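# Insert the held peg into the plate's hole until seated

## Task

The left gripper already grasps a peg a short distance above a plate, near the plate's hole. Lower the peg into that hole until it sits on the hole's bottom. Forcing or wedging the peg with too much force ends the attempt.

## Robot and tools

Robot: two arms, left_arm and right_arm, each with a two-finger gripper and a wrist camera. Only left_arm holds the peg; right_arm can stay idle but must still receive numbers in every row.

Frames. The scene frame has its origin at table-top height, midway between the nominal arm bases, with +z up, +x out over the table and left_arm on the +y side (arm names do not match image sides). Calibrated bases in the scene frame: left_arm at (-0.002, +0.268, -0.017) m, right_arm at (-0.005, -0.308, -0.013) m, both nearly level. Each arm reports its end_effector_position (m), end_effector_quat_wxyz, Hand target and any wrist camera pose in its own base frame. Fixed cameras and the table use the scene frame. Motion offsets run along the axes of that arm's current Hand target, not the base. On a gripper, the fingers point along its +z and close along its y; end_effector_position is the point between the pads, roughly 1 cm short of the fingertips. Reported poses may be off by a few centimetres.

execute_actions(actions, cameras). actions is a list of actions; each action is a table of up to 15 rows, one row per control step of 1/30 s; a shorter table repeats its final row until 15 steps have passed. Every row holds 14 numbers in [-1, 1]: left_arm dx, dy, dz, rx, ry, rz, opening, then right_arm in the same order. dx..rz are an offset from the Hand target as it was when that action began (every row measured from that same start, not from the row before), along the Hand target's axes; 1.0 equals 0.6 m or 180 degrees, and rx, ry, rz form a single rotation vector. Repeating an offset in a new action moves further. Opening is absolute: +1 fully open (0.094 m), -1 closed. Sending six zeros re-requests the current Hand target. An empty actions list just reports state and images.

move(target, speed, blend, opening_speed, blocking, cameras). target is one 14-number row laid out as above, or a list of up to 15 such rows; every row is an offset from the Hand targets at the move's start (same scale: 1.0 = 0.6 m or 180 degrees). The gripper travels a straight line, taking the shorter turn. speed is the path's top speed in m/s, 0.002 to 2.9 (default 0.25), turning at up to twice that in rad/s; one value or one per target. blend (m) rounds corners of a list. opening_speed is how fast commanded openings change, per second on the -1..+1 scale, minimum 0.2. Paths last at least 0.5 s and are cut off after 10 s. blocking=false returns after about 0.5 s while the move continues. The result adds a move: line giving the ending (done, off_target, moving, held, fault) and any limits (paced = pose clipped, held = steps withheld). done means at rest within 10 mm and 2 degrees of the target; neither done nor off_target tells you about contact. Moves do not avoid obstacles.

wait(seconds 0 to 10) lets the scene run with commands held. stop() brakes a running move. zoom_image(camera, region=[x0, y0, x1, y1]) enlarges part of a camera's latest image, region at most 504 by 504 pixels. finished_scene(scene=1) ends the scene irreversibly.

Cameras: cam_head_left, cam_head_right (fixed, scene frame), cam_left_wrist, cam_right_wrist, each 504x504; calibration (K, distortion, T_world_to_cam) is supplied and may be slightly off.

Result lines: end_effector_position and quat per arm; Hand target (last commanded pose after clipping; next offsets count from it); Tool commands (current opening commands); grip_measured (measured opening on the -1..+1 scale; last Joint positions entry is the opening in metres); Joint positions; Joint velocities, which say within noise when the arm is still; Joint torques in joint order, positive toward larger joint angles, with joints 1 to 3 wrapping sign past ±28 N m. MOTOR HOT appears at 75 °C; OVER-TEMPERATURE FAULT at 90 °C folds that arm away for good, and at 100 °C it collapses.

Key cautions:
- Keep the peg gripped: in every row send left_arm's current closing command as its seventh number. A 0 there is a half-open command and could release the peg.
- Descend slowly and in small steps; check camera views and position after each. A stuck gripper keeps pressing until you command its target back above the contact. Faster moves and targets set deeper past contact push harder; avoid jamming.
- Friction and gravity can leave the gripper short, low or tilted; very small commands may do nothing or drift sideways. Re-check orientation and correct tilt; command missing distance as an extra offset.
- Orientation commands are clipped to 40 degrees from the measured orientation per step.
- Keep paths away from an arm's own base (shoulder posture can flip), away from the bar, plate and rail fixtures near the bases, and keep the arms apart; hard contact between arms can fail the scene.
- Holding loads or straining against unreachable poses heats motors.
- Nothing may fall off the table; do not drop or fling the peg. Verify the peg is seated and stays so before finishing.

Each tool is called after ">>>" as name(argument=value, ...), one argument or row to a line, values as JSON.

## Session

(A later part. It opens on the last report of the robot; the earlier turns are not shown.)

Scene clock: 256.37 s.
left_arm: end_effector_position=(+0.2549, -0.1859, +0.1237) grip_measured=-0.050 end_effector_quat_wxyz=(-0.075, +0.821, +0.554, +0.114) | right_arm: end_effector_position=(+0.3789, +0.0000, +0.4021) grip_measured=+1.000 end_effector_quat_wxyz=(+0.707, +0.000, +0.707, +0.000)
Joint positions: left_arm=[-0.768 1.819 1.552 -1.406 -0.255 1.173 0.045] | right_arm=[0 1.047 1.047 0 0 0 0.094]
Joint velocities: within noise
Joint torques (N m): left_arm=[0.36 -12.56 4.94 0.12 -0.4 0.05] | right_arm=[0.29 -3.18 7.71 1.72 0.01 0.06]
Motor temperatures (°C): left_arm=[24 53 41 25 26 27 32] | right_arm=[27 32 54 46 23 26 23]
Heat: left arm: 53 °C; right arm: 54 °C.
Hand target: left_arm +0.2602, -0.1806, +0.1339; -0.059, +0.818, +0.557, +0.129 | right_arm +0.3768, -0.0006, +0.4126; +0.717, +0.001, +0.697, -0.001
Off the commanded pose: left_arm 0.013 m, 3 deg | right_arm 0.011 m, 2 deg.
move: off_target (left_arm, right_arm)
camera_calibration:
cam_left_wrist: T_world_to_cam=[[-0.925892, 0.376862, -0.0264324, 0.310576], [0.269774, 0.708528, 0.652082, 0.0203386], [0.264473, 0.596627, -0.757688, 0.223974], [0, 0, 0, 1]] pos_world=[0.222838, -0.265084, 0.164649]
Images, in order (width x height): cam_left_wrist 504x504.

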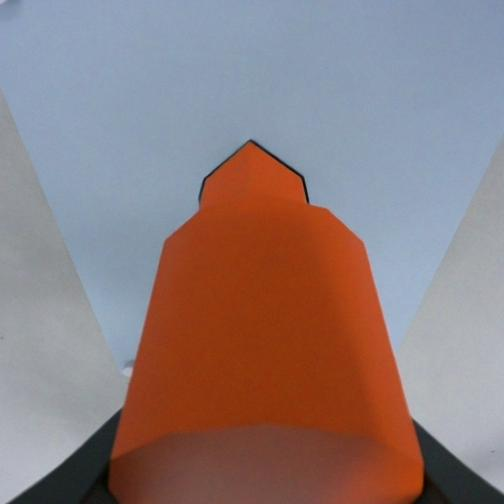

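>>> move(
  target=[-0.001,0,0.0032,0,0,0,-1,0,0,0,0,0,0,1],
  speed=0.05,
  cameras=["cam_left_wrist"],
)

>>> zoom_image(
  camera="cam_left_wrist",
  region=[195, 120, 315, 240],
)

Scene clock: 263.60 s.
left_arm: end_effector_position=(+0.2549, -0.1858, +0.1218) grip_measured=-0.050 end_effector_quat_wxyz=(-0.075, +0.821, +0.554, +0.115) | right_arm: end_effector_position=(+0.3789, +0.0000, +0.4021) grip_measured=+1.000 end_effector_quat_wxyz=(+0.707, +0.000, +0.707, +0.000)
Joint positions: left_arm=[-0.768 1.819 1.544 -1.398 -0.256 1.173 0.045] | right_arm=[0 1.047 1.047 0 0 0 0.094]
Joint velocities: within noise
Joint torques (N m): left_arm=[0.36 -12.53 4.96 0.14 -0.4 0.05] | right_arm=[0.29 -3.21 7.68 1.73 0 0.06]
Motor temperatures (°C): left_arm=[24 54 41 25 26 27 32] | right_arm=[27 32 54 47 23 26 23]
Heat: left arm: 54 °C; right arm: 54 °C.
Hand target: left_arm +0.2603, -0.1806, +0.1318; -0.059, +0.818, +0.557, +0.129 | right_arm +0.3768, -0.0006, +0.4126; +0.717, +0.001, +0.697, -0.001
Off the commanded pose: left_arm 0.013 m, 3 deg | right_arm 0.011 m, 2 deg.
move: off_target (left_arm, right_arm)
camera_calibration:
cam_left_wrist: T_world_to_cam=[[-0.925889, 0.37686, -0.0265866, 0.310511], [0.269594, 0.708371, 0.652327, 0.0214655], [0.264669, 0.596814, -0.757472, 0.222446], [0, 0, 0, 1]] pos_world=[0.222837, -0.264984, 0.162749]
Images, in order (width x height): cam_left_wrist 504x504.

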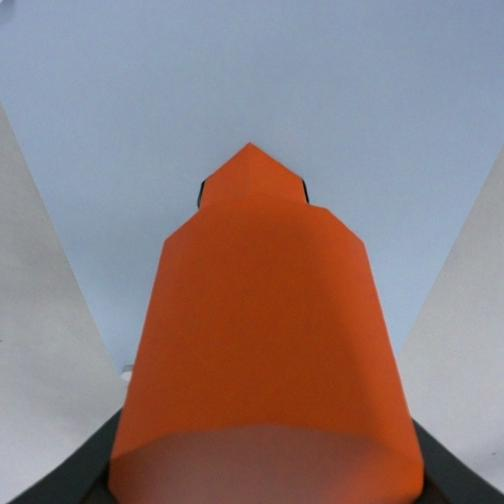

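Scaled by 4.200 from the camera's 504x504 image, which has a finer 720x720 frame.

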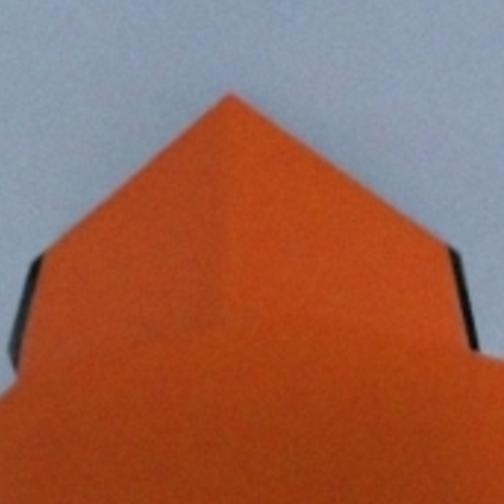

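>>> move(
  target=[0.0021,0,0.0006,0,0,0,-1,0,0,0,0,0,0,1],
  speed=0.05,
  cameras=["cam_left_wrist"],
)

>>> zoom_image(
  camera="cam_left_wrist",
  region=[195, 120, 315, 240],
)

Scene clock: 270.23 s.
left_arm: end_effector_position=(+0.2561, -0.1850, +0.1217) grip_measured=-0.050 end_effector_quat_wxyz=(-0.074, +0.820, +0.556, +0.115) | right_arm: end_effector_position=(+0.3789, +0.0000, +0.4021) grip_measured=+1.000 end_effector_quat_wxyz=(+0.707, +0.000, +0.707, +0.000)
Joint positions: left_arm=[-0.764 1.819 1.544 -1.396 -0.256 1.173 0.045] | right_arm=[0 1.047 1.047 0 0 0 0.094]
Joint velocities: within noise
Joint torques (N m): left_arm=[0.34 -12.72 4.75 0.14 -0.4 0.09] | right_arm=[0.29 -3.17 7.66 1.72 0.02 0.09]
Motor temperatures (°C): left_arm=[24 54 40 25 26 27 32] | right_arm=[27 32 54 47 23 26 23]
Heat: left arm: 54 °C; right arm: 54 °C.
Hand target: left_arm +0.2608, -0.1793, +0.1319; -0.059, +0.818, +0.557, +0.129 | right_arm +0.3768, -0.0006, +0.4126; +0.717, +0.001, +0.697, -0.001
Off the commanded pose: left_arm 0.013 m, 2 deg | right_arm 0.011 m, 2 deg.
move: off_target (left_arm, right_arm)
camera_calibration:
cam_left_wrist: T_world_to_cam=[[-0.927403, 0.372978, -0.028498, 0.311162], [0.265572, 0.71016, 0.65203, 0.0220208], [0.263431, 0.597126, -0.757657, 0.222049], [0, 0, 0, 1]] pos_world=[0.224229, -0.264286, 0.162747]
Images, in order (width x height): cam_left_wrist 504x504.

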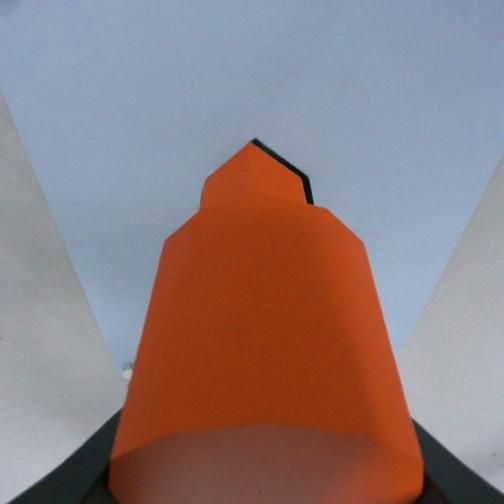

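Scaled by 4.200 from the camera's 504x504 image, which has a finer 720x720 frame.

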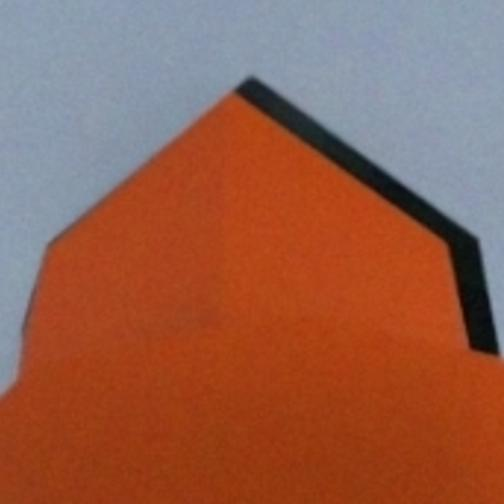

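>>> move(
  target=[0,-0.0022,0,0,0,0,-1,0,0,0,0,0,0,1],
  speed=0.05,
  cameras=["cam_left_wrist"],
)

>>> zoom_image(
  camera="cam_left_wrist",
  region=[195, 120, 315, 240],
)

Scene clock: 282.83 s.
left_arm: end_effector_position=(+0.2549, -0.1838, +0.1198) grip_measured=-0.050 end_effector_quat_wxyz=(-0.078, +0.820, +0.556, +0.114) | right_arm: end_effector_position=(+0.3789, +0.0000, +0.4021) grip_measured=+1.000 end_effector_quat_wxyz=(+0.707, +0.000, +0.707, +0.000)
Joint positions: left_arm=[-0.764 1.819 1.536 -1.395 -0.256 1.173 0.045] | right_arm=[0 1.047 1.047 0 0 0 0.094]
Joint velocities: within noise
Joint torques (N m): left_arm=[0.23 -13.15 4.94 0.12 -0.4 0.07] | right_arm=[0.29 -3.11 7.65 1.73 0.02 0.08]
Motor temperatures (°C): left_arm=[24 55 40 25 26 27 32] | right_arm=[27 32 54 47 23 26 23]
Heat: left arm: 55 °C; right arm: 54 °C.
Hand target: left_arm +0.2597, -0.1789, +0.1319; -0.059, +0.818, +0.557, +0.129 | right_arm +0.3768, -0.0006, +0.4126; +0.717, +0.001, +0.697, -0.001
Off the commanded pose: left_arm 0.014 m, 3 deg | right_arm 0.011 m, 2 deg.
move: off_target (left_arm, right_arm)
camera_calibration:
cam_left_wrist: T_world_to_cam=[[-0.927529, 0.373095, -0.0221268, 0.30884], [0.268804, 0.707048, 0.654085, 0.0211341], [0.259681, 0.600735, -0.756097, 0.221596], [0, 0, 0, 1]] pos_world=[0.223233, -0.26329, 0.160558]
Images, in order (width x height): cam_left_wrist 504x504.

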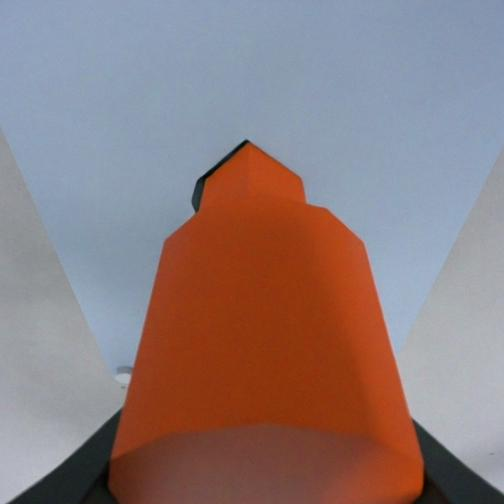

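Scaled by 4.200 from the camera's 504x504 image, which has a finer 720x720 frame.

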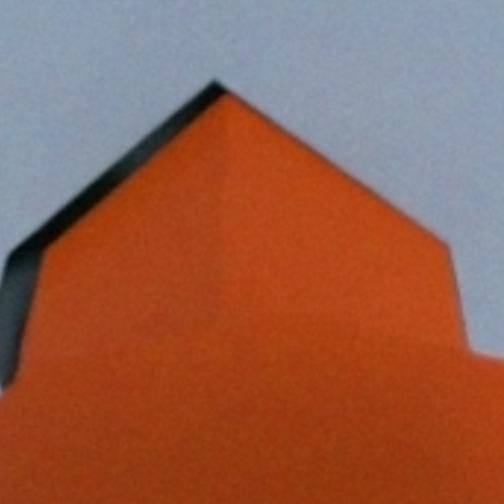

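>>> move(
  target=[0,0.002,-0.001,0,0,0,-1,0,0,0,0,0,0,1],
  speed=0.05,
  cameras=["cam_left_wrist"],
)

>>> zoom_image(
  camera="cam_left_wrist",
  region=[195, 120, 315, 240],
)

Scene clock: 291.60 s.
left_arm: end_effector_position=(+0.2548, -0.1838, +0.1197) grip_measured=-0.050 end_effector_quat_wxyz=(-0.078, +0.820, +0.556, +0.114) | right_arm: end_effector_position=(+0.3789, +0.0000, +0.4021) grip_measured=+1.000 end_effector_quat_wxyz=(+0.707, +0.000, +0.707, +0.000)
Joint positions: left_arm=[-0.764 1.819 1.535 -1.394 -0.256 1.173 0.045] | right_arm=[0 1.047 1.047 0 0 0 0.094]
Joint velocities: within noise
Joint torques (N m): left_arm=[0.28 -12.79 5.6 0.09 -0.4 0.08] | right_arm=[0.32 -3.18 7.66 1.71 0.02 0.08]
Motor temperatures (°C): left_arm=[24 56 40 25 26 27 32] | right_arm=[27 32 54 47 23 26 23]
Heat: left arm: 56 °C; right arm: 54 °C.
Hand target: left_arm +0.2606, -0.1794, +0.1324; -0.059, +0.818, +0.557, +0.129 | right_arm +0.3768, -0.0006, +0.4126; +0.717, +0.001, +0.697, -0.001
Off the commanded pose: left_arm 0.015 m, 3 deg | right_arm 0.011 m, 2 deg.
move: off_target (left_arm, right_arm)
camera_calibration:
cam_left_wrist: T_world_to_cam=[[-0.927529, 0.373095, -0.0221268, 0.308838], [0.268804, 0.707048, 0.654085, 0.0211995], [0.259681, 0.600735, -0.756097, 0.22152], [0, 0, 0, 1]] pos_world=[0.223233, -0.26329, 0.160458]
Images, in order (width x height): cam_left_wrist 504x504.

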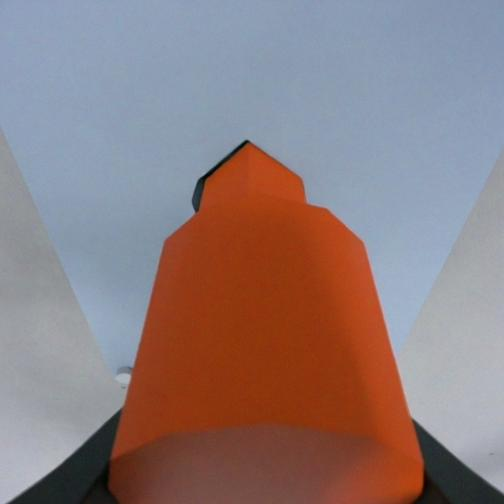

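Scaled by 4.200 from the camera's 504x504 image, which has a finer 720x720 frame.

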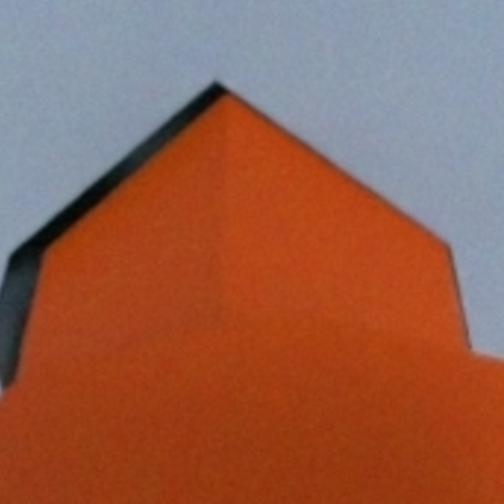

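>>> move(
  target=[0,0.0025,0,0,0,0,-1,0,0,0,0,0,0,1],
  speed=0.05,
  cameras=["cam_left_wrist"],
)

>>> zoom_image(
  camera="cam_left_wrist",
  region=[195, 120, 315, 240],
)

Scene clock: 299.83 s.
left_arm: end_effector_position=(+0.2548, -0.1838, +0.1197) grip_measured=-0.050 end_effector_quat_wxyz=(-0.078, +0.820, +0.555, +0.114) | right_arm: end_effector_position=(+0.3789, +0.0000, +0.4021) grip_measured=+1.000 end_effector_quat_wxyz=(+0.707, +0.000, +0.707, +0.000)
Joint positions: left_arm=[-0.764 1.819 1.535 -1.394 -0.256 1.173 0.045] | right_arm=[0 1.047 1.047 0 0 0 0.094]
Joint velocities: within noise
Joint torques (N m): left_arm=[0.4 -12.31 6.16 0.08 -0.4 0.1] | right_arm=[0.31 -3.19 7.64 1.72 0.02 0.08]
Motor temperatures (°C): left_arm=[24 56 40 25 26 27 32] | right_arm=[27 32 55 48 23 26 23]
Heat: left arm: 56 °C; right arm: 55 °C.
Hand target: left_arm +0.2620, -0.1800, +0.1325; -0.059, +0.818, +0.557, +0.129 | right_arm +0.3768, -0.0006, +0.4126; +0.717, +0.001, +0.697, -0.001
Off the commanded pose: left_arm 0.015 m, 3 deg | right_arm 0.011 m, 2 deg.
move: off_target (left_arm, right_arm)
camera_calibration:
cam_left_wrist: T_world_to_cam=[[-0.927387, 0.373452, -0.0220842, 0.308893], [0.269104, 0.706941, 0.654077, 0.0211051], [0.259878, 0.60064, -0.756105, 0.221452], [0, 0, 0, 1]] pos_world=[0.223234, -0.263289, 0.160458]
Images, in order (width x height): cam_left_wrist 504x504.

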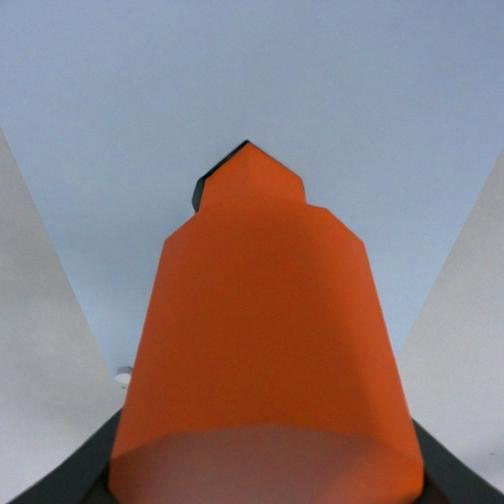

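Scaled by 4.200 from the camera's 504x504 image, which has a finer 720x720 frame.

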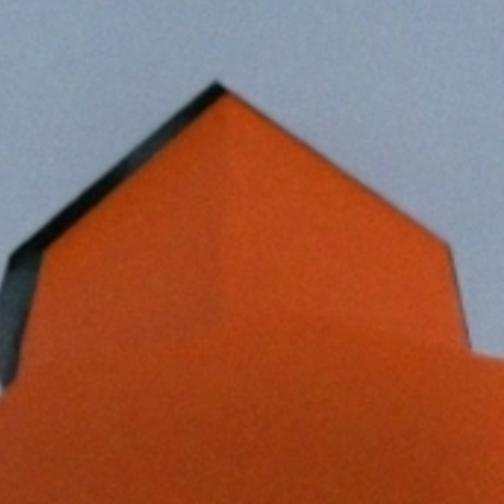

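>>> move(
  target=[0,0,0,-0.0025,0,0,-1,0,0,0,0,0,0,1],
  speed=0.05,
  cameras=["cam_left_wrist"],
)

>>> zoom_image(
  camera="cam_left_wrist",
  region=[195, 120, 315, 240],
)

Scene clock: 312.00 s.
left_arm: end_effector_position=(+0.2557, -0.1841, +0.1197) grip_measured=-0.050 end_effector_quat_wxyz=(-0.076, +0.820, +0.555, +0.116) | right_arm: end_effector_position=(+0.3789, +0.0000, +0.4021) grip_measured=+1.000 end_effector_quat_wxyz=(+0.707, +0.000, +0.707, +0.000)
Joint positions: left_arm=[-0.764 1.819 1.535 -1.391 -0.258 1.174 0.045] | right_arm=[0 1.047 1.047 0 0 0 0.094]
Joint velocities: within noise
Joint torques (N m): left_arm=[0.29 -12.94 5.48 0.14 -0.42 0.1] | right_arm=[0.31 -3.15 7.64 1.72 0 0.06]
Motor temperatures (°C): left_arm=[24 56 40 25 26 27 32] | right_arm=[27 32 55 48 23 26 23]
Heat: left arm: 56 °C; right arm: 55 °C.
Hand target: left_arm +0.2620, -0.1800, +0.1325; -0.056, +0.818, +0.557, +0.131 | right_arm +0.3768, -0.0006, +0.4126; +0.717, +0.001, +0.697, -0.001
Off the commanded pose: left_arm 0.015 m, 3 deg | right_arm 0.011 m, 2 deg.
move: off_target (left_arm, right_arm)
camera_calibration:
cam_left_wrist: T_world_to_cam=[[-0.927079, 0.373964, -0.0259691, 0.310212], [0.266932, 0.707203, 0.654684, 0.0215454], [0.263194, 0.600012, -0.755457, 0.220401], [0, 0, 0, 1]] pos_world=[0.223832, -0.263489, 0.160454]
Images, in order (width x height): cam_left_wrist 504x504.

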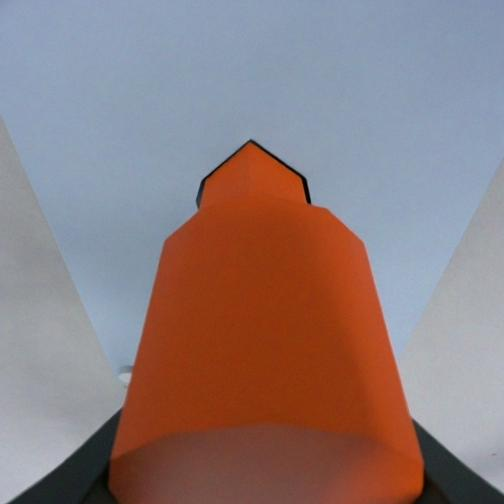

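Scaled by 4.200 from the camera's 504x504 image, which has a finer 720x720 frame.

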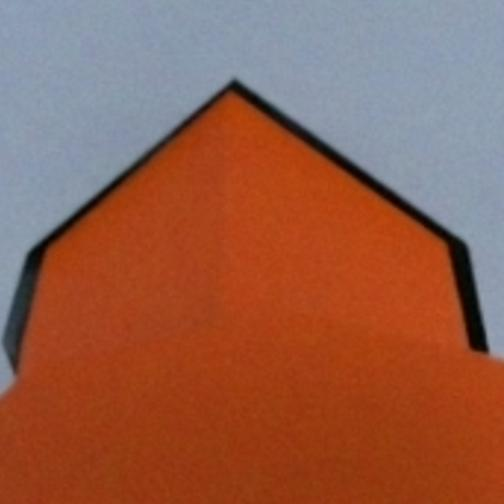

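>>> move(
  target=[-0.0018,-0.0003,0.0056,0,0,0,-1,0,0,0,0,0,0,1],
  speed=0.05,
  cameras=["cam_left_wrist"],
)

>>> zoom_image(
  camera="cam_left_wrist",
  region=[195, 120, 315, 240],
)

Scene clock: 317.73 s.
left_arm: end_effector_position=(+0.2566, -0.1847, +0.1178) grip_measured=-0.050 end_effector_quat_wxyz=(-0.074, +0.820, +0.555, +0.117) | right_arm: end_effector_position=(+0.3789, +0.0000, +0.4021) grip_measured=+1.000 end_effector_quat_wxyz=(+0.707, +0.000, +0.707, +0.000)
Joint positions: left_arm=[-0.764 1.819 1.528 -1.379 -0.26 1.174 0.045] | right_arm=[0 1.047 1.047 0 0 0 0.094]
Joint velocities: within noise
Joint torques (N m): left_arm=[0.28 -12.88 4.96 0.17 -0.4 0.09] | right_arm=[0.25 -3.18 7.64 1.72 0.02 0.07]
Motor temperatures (°C): left_arm=[24 57 40 25 26 27 32] | right_arm=[27 32 55 48 23 26 23]
Heat: left arm: 57 °C; right arm: 55 °C.
Hand target: left_arm +0.2620, -0.1801, +0.1290; -0.056, +0.818, +0.557, +0.131 | right_arm +0.3768, -0.0006, +0.4126; +0.717, +0.001, +0.697, -0.001
Off the commanded pose: left_arm 0.013 m, 3 deg | right_arm 0.011 m, 2 deg.
move: off_target (left_arm, right_arm)
camera_calibration:
cam_left_wrist: T_world_to_cam=[[-0.926773, 0.374377, -0.0305539, 0.311766], [0.264668, 0.708571, 0.654124, 0.0238525], [0.266539, 0.598138, -0.75577, 0.217955], [0, 0, 0, 1]] pos_world=[0.22453, -0.263986, 0.158647]
Images, in order (width x height): cam_left_wrist 504x504.

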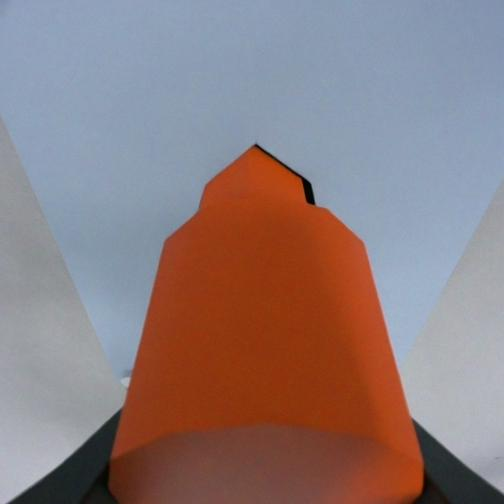

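Scaled by 4.200 from the camera's 504x504 image, which has a finer 720x720 frame.

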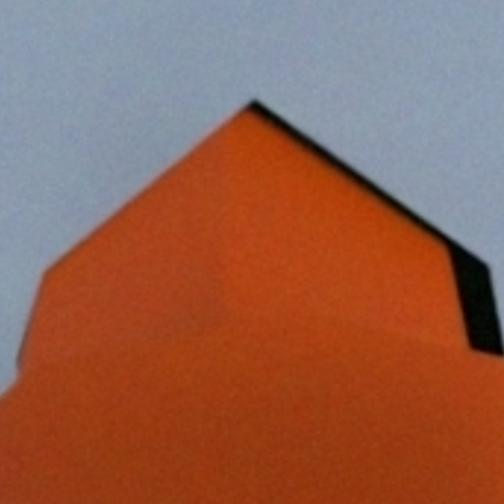

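>>> move(
  target=[0.002,-0.0012,0.0005,0,0,0,-1,0,0,0,0,0,0,1],
  speed=0.05,
  cameras=["cam_left_wrist"],
)

>>> zoom_image(
  camera="cam_left_wrist",
  region=[195, 120, 315, 240],
)

Scene clock: 327.73 s.
left_arm: end_effector_position=(+0.2561, -0.1842, +0.1164) grip_measured=-0.050 end_effector_quat_wxyz=(-0.075, +0.821, +0.555, +0.116) | right_arm: end_effector_position=(+0.3789, +0.0000, +0.4021) grip_measured=+1.000 end_effector_quat_wxyz=(+0.707, +0.000, +0.707, +0.000)
Joint positions: left_arm=[-0.764 1.819 1.523 -1.376 -0.26 1.176 0.045] | right_arm=[0 1.047 1.047 0 0 0 0.094]
Joint velocities: within noise
Joint torques (N m): left_arm=[0.49 -13.31 4.96 0.16 -0.4 0.09] | right_arm=[0.36 -3.1 7.69 1.72 0.02 0.05]
Motor temperatures (°C): left_arm=[24 57 40 25 26 27 32] | right_arm=[27 32 55 48 23 26 23]
Heat: left arm: 57 °C; right arm: 55 °C.
Hand target: left_arm +0.2618, -0.1787, +0.1290; -0.056, +0.818, +0.557, +0.131 | right_arm +0.3768, -0.0006, +0.4126; +0.717, +0.001, +0.697, -0.001
Off the commanded pose: left_arm 0.015 m, 3 deg | right_arm 0.011 m, 2 deg.
move: off_target (left_arm, right_arm)
camera_calibration:
cam_left_wrist: T_world_to_cam=[[-0.926155, 0.376113, -0.0278696, 0.311008], [0.267371, 0.706907, 0.654825, 0.0235238], [0.265989, 0.599018, -0.755267, 0.216994], [0, 0, 0, 1]] pos_world=[0.224034, -0.263586, 0.157152]
Images, in order (width x height): cam_left_wrist 504x504.

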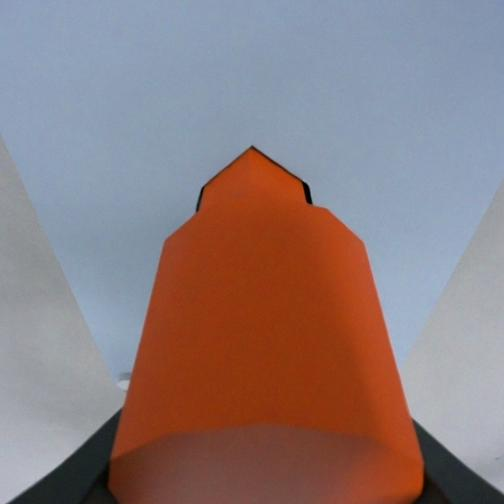

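Scaled by 4.200 from the camera's 504x504 image, which has a finer 720x720 frame.

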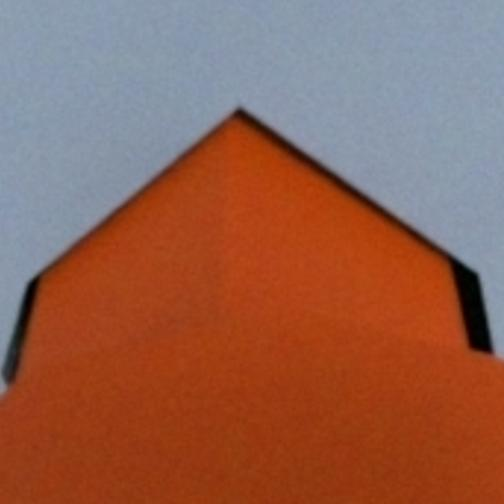

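>>> move(
  target=[-0.0013,-0.0003,0.0065,0,0,0,-1,0,0,0,0,0,0,1],
  speed=0.05,
  cameras=["cam_left_wrist"],
)

>>> zoom_image(
  camera="cam_left_wrist",
  region=[195, 120, 315, 240],
)

Scene clock: 333.33 s.
left_arm: end_effector_position=(+0.2560, -0.1841, +0.1125) grip_measured=-0.050 end_effector_quat_wxyz=(-0.075, +0.821, +0.554, +0.116) | right_arm: end_effector_position=(+0.3789, +0.0000, +0.4021) grip_measured=+1.000 end_effector_quat_wxyz=(+0.707, +0.000, +0.707, +0.000)
Joint positions: left_arm=[-0.764 1.819 1.507 -1.36 -0.26 1.177 0.045] | right_arm=[0 1.047 1.047 0 0 0 0.094]
Joint velocities: within noise
Joint torques (N m): left_arm=[0.55 -13.3 4.94 0.16 -0.4 0.1] | right_arm=[0.34 -3.1 7.6 1.74 0.02 0.08]
Motor temperatures (°C): left_arm=[24 58 40 25 26 27 32] | right_arm=[27 32 55 48 23 26 23]
Heat: left arm: 58 °C; right arm: 55 °C.
Hand target: left_arm +0.2620, -0.1784, +0.1250; -0.056, +0.818, +0.557, +0.131 | right_arm +0.3768, -0.0006, +0.4126; +0.717, +0.001, +0.697, -0.001
Off the commanded pose: left_arm 0.015 m, 3 deg | right_arm 0.011 m, 2 deg.
move: off_target (left_arm, right_arm)
camera_calibration:
cam_left_wrist: T_world_to_cam=[[-0.925725, 0.377166, -0.0279247, 0.31083], [0.268178, 0.706697, 0.654721, 0.0257688], [0.266673, 0.598603, -0.755354, 0.213732], [0, 0, 0, 1]] pos_world=[0.223836, -0.263385, 0.153252]
Images, in order (width x height): cam_left_wrist 504x504.

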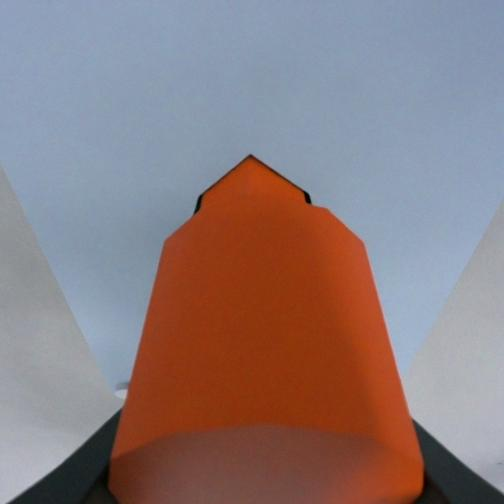

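Scaled by 4.200 from the camera's 504x504 image, which has a finer 720x720 frame.

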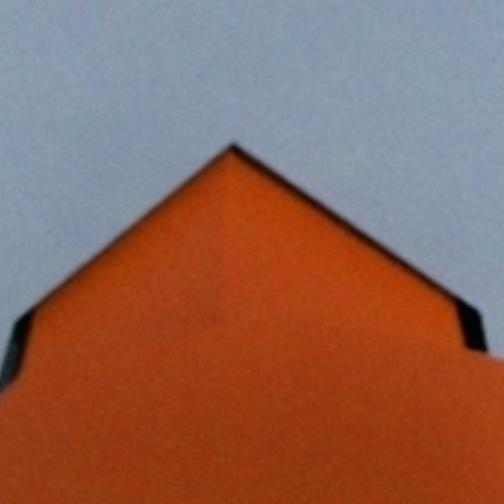

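>>> move(
  target=[-0.002,-0.0003,0.008,0,0,0,-1,0,0,0,0,0,0,1],
  speed=0.05,
  cameras=["cam_left_wrist"],
)

>>> zoom_image(
  camera="cam_left_wrist",
  region=[165, 120, 345, 300],
)

Scene clock: 336.13 s.
left_arm: end_effector_position=(+0.2566, -0.1836, +0.1078) grip_measured=-0.050 end_effector_quat_wxyz=(-0.074, +0.820, +0.555, +0.116) | right_arm: end_effector_position=(+0.3789, +0.0000, +0.4021) grip_measured=+1.000 end_effector_quat_wxyz=(+0.707, +0.000, +0.707, +0.000)
Joint positions: left_arm=[-0.761 1.819 1.489 -1.339 -0.26 1.178 0.045] | right_arm=[0 1.047 1.047 0 0 0 0.094]
Joint velocities: within noise
Joint torques (N m): left_arm=[0.39 -13.22 4.9 0.16 -0.4 0.09] | right_arm=[0.32 -3.12 7.72 1.73 0 0.06]
Motor temperatures (°C): left_arm=[24 58 40 25 26 27 32] | right_arm=[27 32 55 49 23 26 23]
Heat: left arm: 58 °C; right arm: 55 °C.
Hand target: left_arm +0.2620, -0.1783, +0.1201; -0.056, +0.819, +0.556, +0.131 | right_arm +0.3768, -0.0006, +0.4126; +0.717, +0.001, +0.697, -0.001
Off the commanded pose: left_arm 0.014 m, 3 deg | right_arm 0.011 m, 2 deg.
move: off_target (left_arm, right_arm)
camera_calibration:
cam_left_wrist: T_world_to_cam=[[-0.926433, 0.375272, -0.0298756, 0.311108], [0.265782, 0.708205, 0.654069, 0.0292745], [0.266612, 0.598011, -0.755845, 0.209701], [0, 0, 0, 1]] pos_world=[0.224532, -0.262886, 0.148648]
Images, in order (width x height): cam_left_wrist 504x504.

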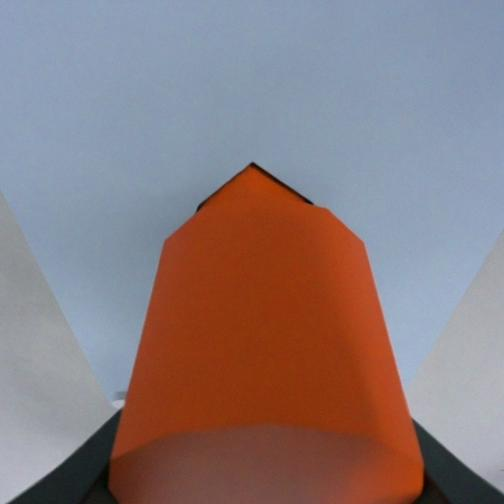

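Scaled by 2.800 from the camera's 504x504 image, which has a finer 720x720 frame.

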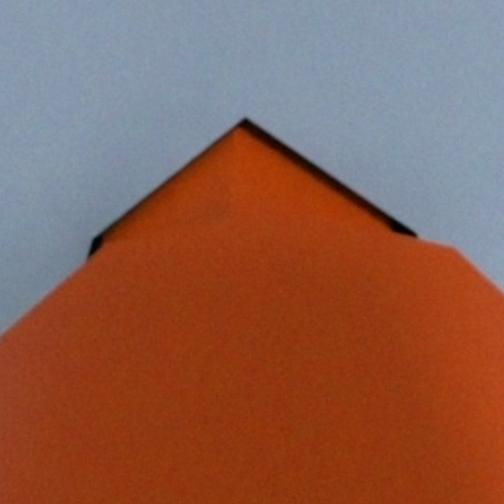

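>>> move(
  target=[-0.002,-0.0007,0.0065,0,0,0,-1,0,0,0,0,0,0,1],
  speed=0.04,
  cameras=["cam_left_wrist"],
)

>>> zoom_image(
  camera="cam_left_wrist",
  region=[165, 120, 345, 300],
)

Scene clock: 339.30 s.
left_arm: end_effector_position=(+0.2569, -0.1838, +0.1039) grip_measured=-0.050 end_effector_quat_wxyz=(-0.073, +0.820, +0.555, +0.117) | right_arm: end_effector_position=(+0.3789, +0.0000, +0.4021) grip_measured=+1.000 end_effector_quat_wxyz=(+0.707, +0.000, +0.707, +0.000)
Joint positions: left_arm=[-0.761 1.819 1.473 -1.321 -0.26 1.178 0.045] | right_arm=[0 1.047 1.047 0 0 0 0.094]
Joint velocities: within noise
Joint torques (N m): left_arm=[0.36 -13.19 4.86 0.12 -0.4 0.09] | right_arm=[0.28 -3.12 7.64 1.73 0.01 0.07]
Motor temperatures (°C): left_arm=[24 58 40 25 26 27 32] | right_arm=[27 32 55 49 23 26 23]
Heat: left arm: 58 °C; right arm: 55 °C.
Hand target: left_arm +0.2619, -0.1784, +0.1160; -0.056, +0.819, +0.556, +0.131 | right_arm +0.3768, -0.0006, +0.4126; +0.717, +0.001, +0.697, -0.001
Off the commanded pose: left_arm 0.014 m, 3 deg | right_arm 0.011 m, 2 deg.
move: off_target (left_arm, right_arm)
camera_calibration:
cam_left_wrist: T_world_to_cam=[[-0.926216, 0.37558, -0.0326002, 0.31155], [0.264701, 0.70947, 0.653135, 0.0325173], [0.268433, 0.596315, -0.756539, 0.206102], [0, 0, 0, 1]] pos_world=[0.224631, -0.262984, 0.144843]
Images, in order (width x height): cam_left_wrist 504x504.

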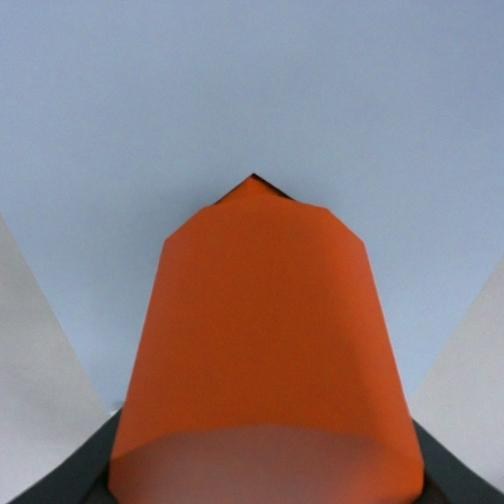

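Scaled by 2.800 from the camera's 504x504 image, which has a finer 720x720 frame.

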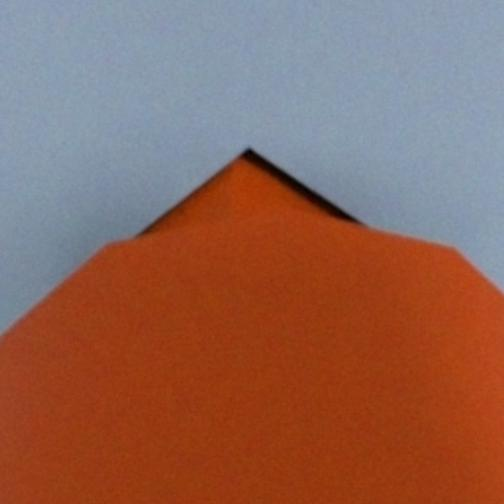

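>>> move(
  target=[-0.0018,-0.001,0.005,0,0,0,-1,0,0,0,0,0,0,1],
  speed=0.04,
  cameras=["cam_left_wrist"],
)

>>> zoom_image(
  camera="cam_left_wrist",
  region=[165, 120, 345, 300],
)

Scene clock: 342.90 s.
left_arm: end_effector_position=(+0.2566, -0.1836, +0.1007) grip_measured=-0.050 end_effector_quat_wxyz=(-0.073, +0.820, +0.555, +0.117) | right_arm: end_effector_position=(+0.3789, +0.0000, +0.4021) grip_measured=+1.000 end_effector_quat_wxyz=(+0.707, +0.000, +0.707, +0.000)
Joint positions: left_arm=[-0.761 1.819 1.46 -1.308 -0.26 1.178 0.045] | right_arm=[0 1.047 1.047 0 0 0 0.094]
Joint velocities: within noise
Joint torques (N m): left_arm=[0.27 -13.19 4.86 0.12 -0.39 0.08] | right_arm=[0.29 -3.18 7.68 1.71 0.02 0.09]
Motor temperatures (°C): left_arm=[24 58 40 25 26 27 32] | right_arm=[27 32 55 49 23 26 23]
Heat: left arm: 58 °C; right arm: 55 °C.
Hand target: left_arm +0.2614, -0.1784, +0.1127; -0.056, +0.819, +0.556, +0.131 | right_arm +0.3768, -0.0006, +0.4126; +0.717, +0.001, +0.697, -0.001
Off the commanded pose: left_arm 0.014 m, 3 deg | right_arm 0.011 m, 2 deg.
move: off_target (left_arm, right_arm)
camera_calibration:
cam_left_wrist: T_world_to_cam=[[-0.926216, 0.37558, -0.0326002, 0.311182], [0.264701, 0.70947, 0.653135, 0.0345836], [0.268433, 0.596315, -0.756539, 0.20354], [0, 0, 0, 1]] pos_world=[0.224431, -0.262784, 0.141543]
Images, in order (width x height): cam_left_wrist 504x504.

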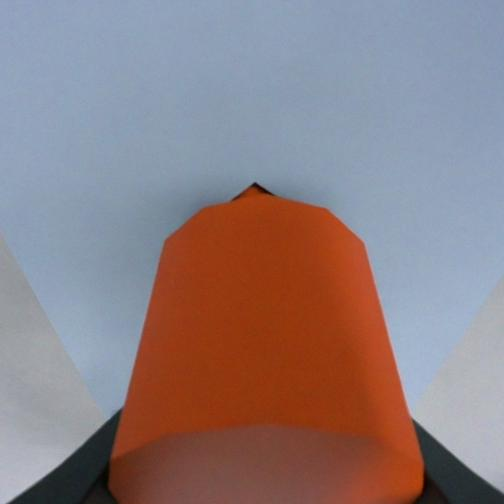

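Scaled by 2.800 from the camera's 504x504 image, which has a finer 720x720 frame.

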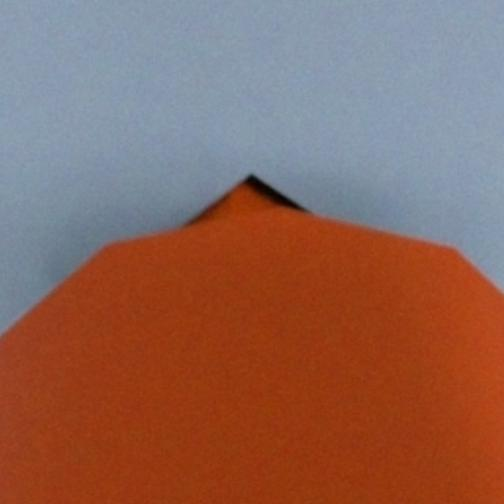

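>>> move(
  target=[-0.0016,-0.0012,0.0048,0,0,0,-1,0,0,0,0,0,0,1],
  speed=0.04,
  cameras=["cam_left_wrist"],
)

>>> zoom_image(
  camera="cam_left_wrist",
  region=[165, 120, 345, 300],
)

Scene clock: 345.73 s.
left_arm: end_effector_position=(+0.2568, -0.1837, +0.1004) grip_measured=-0.050 end_effector_quat_wxyz=(-0.069, +0.820, +0.556, +0.118) | right_arm: end_effector_position=(+0.3789, +0.0000, +0.4021) grip_measured=+1.000 end_effector_quat_wxyz=(+0.707, +0.000, +0.707, +0.000)
Joint positions: left_arm=[-0.761 1.812 1.451 -1.297 -0.26 1.178 0.045] | right_arm=[0 1.047 1.047 0 0 0 0.094]
Joint velocities: within noise
Joint torques (N m): left_arm=[0.21 -12.55 4.56 0.15 -0.39 0.07] | right_arm=[0.31 -3.17 7.64 1.71 0.01 0.08]
Motor temperatures (°C): left_arm=[24 59 40 25 26 27 32] | right_arm=[27 32 55 49 23 26 23]
Heat: left arm: 59 °C; right arm: 55 °C.
Hand target: left_arm +0.2608, -0.1783, +0.1098; -0.056, +0.819, +0.556, +0.131 | right_arm +0.3768, -0.0006, +0.4126; +0.717, +0.001, +0.697, -0.001
Off the commanded pose: left_arm 0.012 m, 2 deg | right_arm 0.011 m, 2 deg.
move: off_target (left_arm, right_arm)
camera_calibration:
cam_left_wrist: T_world_to_cam=[[-0.926007, 0.375346, -0.040334, 0.311902], [0.260761, 0.713232, 0.650618, 0.0367293], [0.272975, 0.591959, -0.758333, 0.201555], [0, 0, 0, 1]] pos_world=[0.224226, -0.26258, 0.141529]
Images, in order (width x height): cam_left_wrist 504x504.

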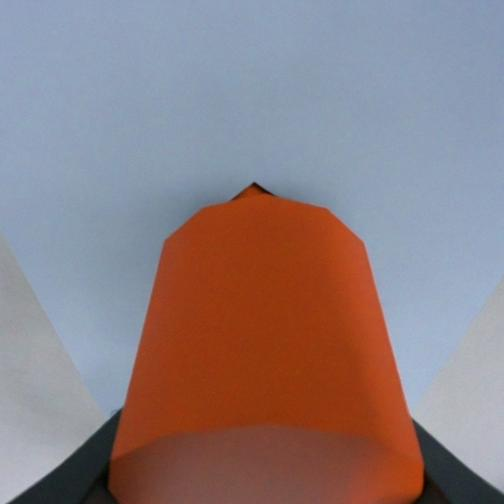

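Scaled by 2.800 from the camera's 504x504 image, which has a finer 720x720 frame.

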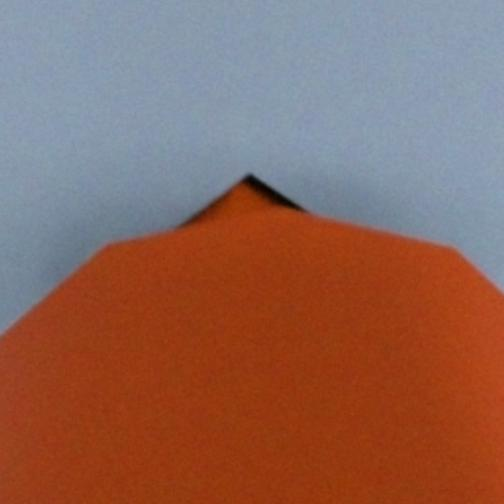

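>>> move(
  target=[-0.001,-0.0015,0.004,0,0,0,-1,0,0,0,0,0,0,1],
  speed=0.04,
  cameras=["cam_left_wrist", "cam_head_right"],
)

>>> zoom_image(
  camera="cam_left_wrist",
  region=[165, 120, 345, 300],
)

>>> zoom_image(
  camera="cam_head_right",
  region=[165, 165, 255, 255],
)

Scene clock: 353.60 s.
left_arm: end_effector_position=(+0.2565, -0.1835, +0.1000) grip_measured=-0.050 end_effector_quat_wxyz=(-0.066, +0.820, +0.556, +0.118) | right_arm: end_effector_position=(+0.3789, +0.0000, +0.4021) grip_measured=+1.000 end_effector_quat_wxyz=(+0.707, +0.000, +0.707, +0.000)
Joint positions: left_arm=[-0.761 1.805 1.442 -1.288 -0.26 1.178 0.045] | right_arm=[0 1.047 1.047 0 0 0 0.094]
Joint velocities: within noise
Joint torques (N m): left_arm=[0.17 -12.01 4.38 0.18 -0.39 0.06] | right_arm=[0.32 -3.22 7.68 1.73 0.02 0.09]
Motor temperatures (°C): left_arm=[24 61 39 25 26 27 32] | right_arm=[27 32 56 49 23 26 23]
Heat: left arm: 61 °C; right arm: 56 °C.
Hand target: left_arm +0.2601, -0.1779, +0.1073; -0.056, +0.819, +0.556, +0.131 | right_arm +0.3768, -0.0006, +0.4126; +0.717, +0.001, +0.697, -0.001
Off the commanded pose: left_arm 0.010 m, 2 deg | right_arm 0.011 m, 2 deg.
move: off_target (right_arm)
camera_calibration:
cam_left_wrist: T_world_to_cam=[[-0.925777, 0.375211, -0.0464127, 0.312178], [0.257723, 0.716129, 0.648643, 0.0384745], [0.276615, 0.588537, -0.759677, 0.199803], [0, 0, 0, 1]] pos_world=[0.223823, -0.262276, 0.141318]
Images, in order (width x height): cam_head_right 504x504, cam_left_wrist 504x504.

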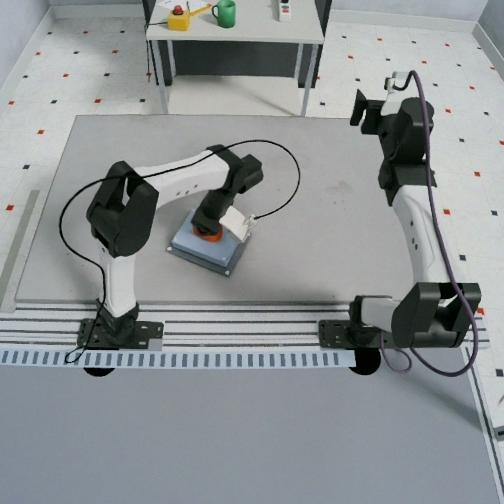

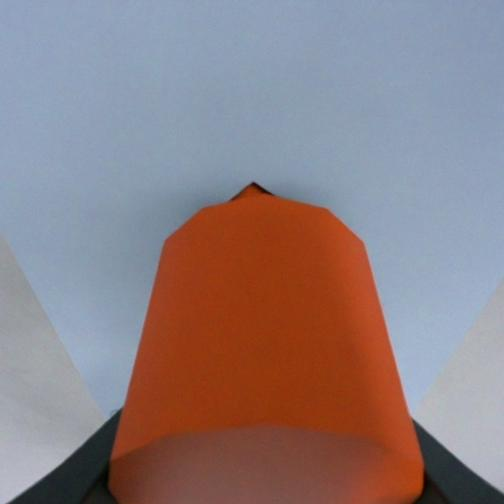

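Scaled by 2.800 from the camera's 504x504 image, which has a finer 720x720 frame.

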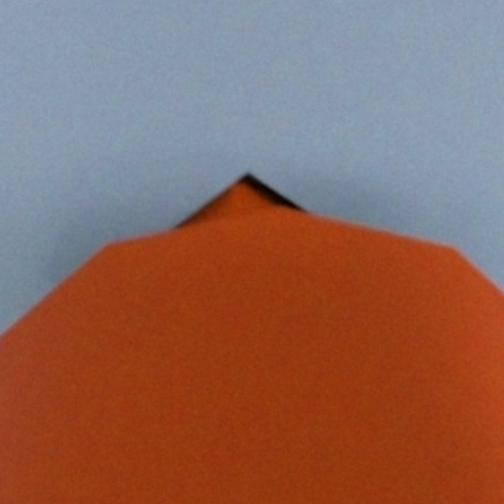

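Scaled by 5.600 from the camera's 504x504 image, which has a finer 720x720 frame.

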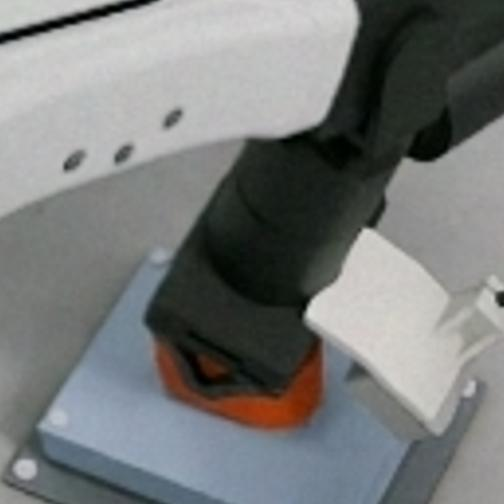

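>>> move(
  target=[
    [0.0016,0,-0.0056,0,0,0,-1,0,0,0,0,0,0,1],
    [0.0016,0,-0.0056,0,0,0,0.5,0,0,0,0,0,0,1],
  ],
  speed=0.05,
  opening_speed=1.0,
  cameras=["cam_left_wrist", "cam_head_right"],
)

>>> zoom_image(
  camera="cam_head_right",
  region=[165, 165, 255, 255],
)

Scene clock: 359.47 s.
left_arm: end_effector_position=(+0.2572, -0.1828, +0.1002) grip_measured=+0.498 end_effector_quat_wxyz=(-0.066, +0.820, +0.556, +0.121) | right_arm: end_effector_position=(+0.3789, +0.0000, +0.4021) grip_measured=+1.000 end_effector_quat_wxyz=(+0.707, +0.000, +0.707, +0.000)
Joint positions: left_arm=[-0.761 1.805 1.442 -1.288 -0.265 1.178 0.07] | right_arm=[0 1.047 1.047 0 0 0 0.094]
Joint velocities: within noise
Joint torques (N m): left_arm=[0.16 -12.22 5.3 0.04 -0.35 0.07] | right_arm=[0.28 -3.11 7.65 1.73 0 0.06]
Motor temperatures (°C): left_arm=[24 61 39 25 26 27 32] | right_arm=[27 32 56 49 23 26 23]
Heat: left arm: 61 °C; right arm: 56 °C.
Hand target: left_arm +0.2600, -0.1779, +0.1108; -0.056, +0.819, +0.556, +0.131 | right_arm +0.3768, -0.0006, +0.4126; +0.717, +0.001, +0.697, -0.001
Off the commanded pose: left_arm 0.012 m, 2 deg | right_arm 0.011 m, 2 deg.
move: off_target (left_arm, right_arm); target 2's new opening was sent with left_arm's hand 0.013 m and 2 deg from that target
camera_calibration:
cam_left_wrist: T_world_to_cam=[[-0.92544, 0.375778, -0.0485029, 0.312773], [0.255459, 0.713358, 0.65258, 0.0372729], [0.279825, 0.591533, -0.756166, 0.198733], [0, 0, 0, 1]] pos_world=[0.224321, -0.261679, 0.141122]
Images, in order (width x height): cam_head_right 504x504, cam_left_wrist 504x504.

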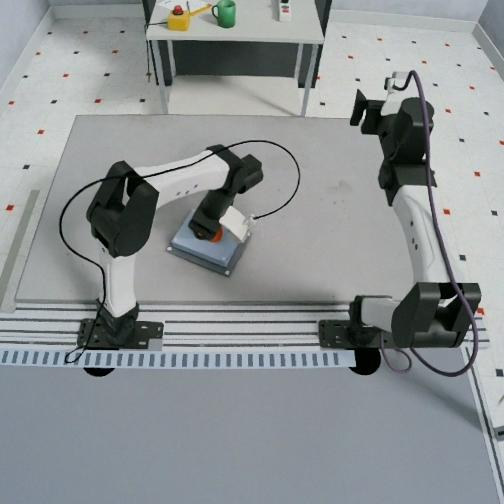

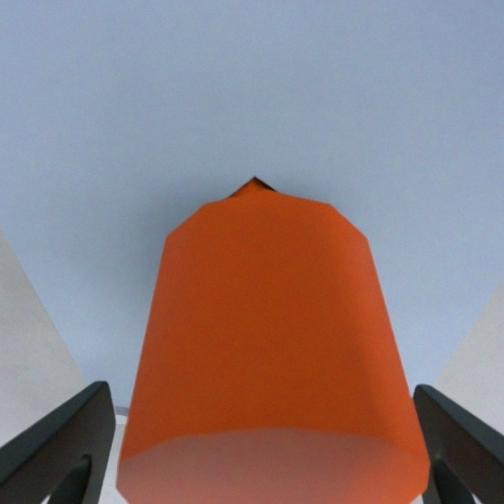

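Scaled by 5.600 from the camera's 504x504 image, which has a finer 720x720 frame.

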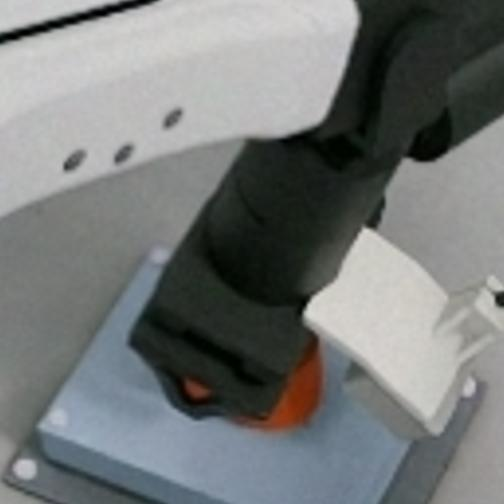

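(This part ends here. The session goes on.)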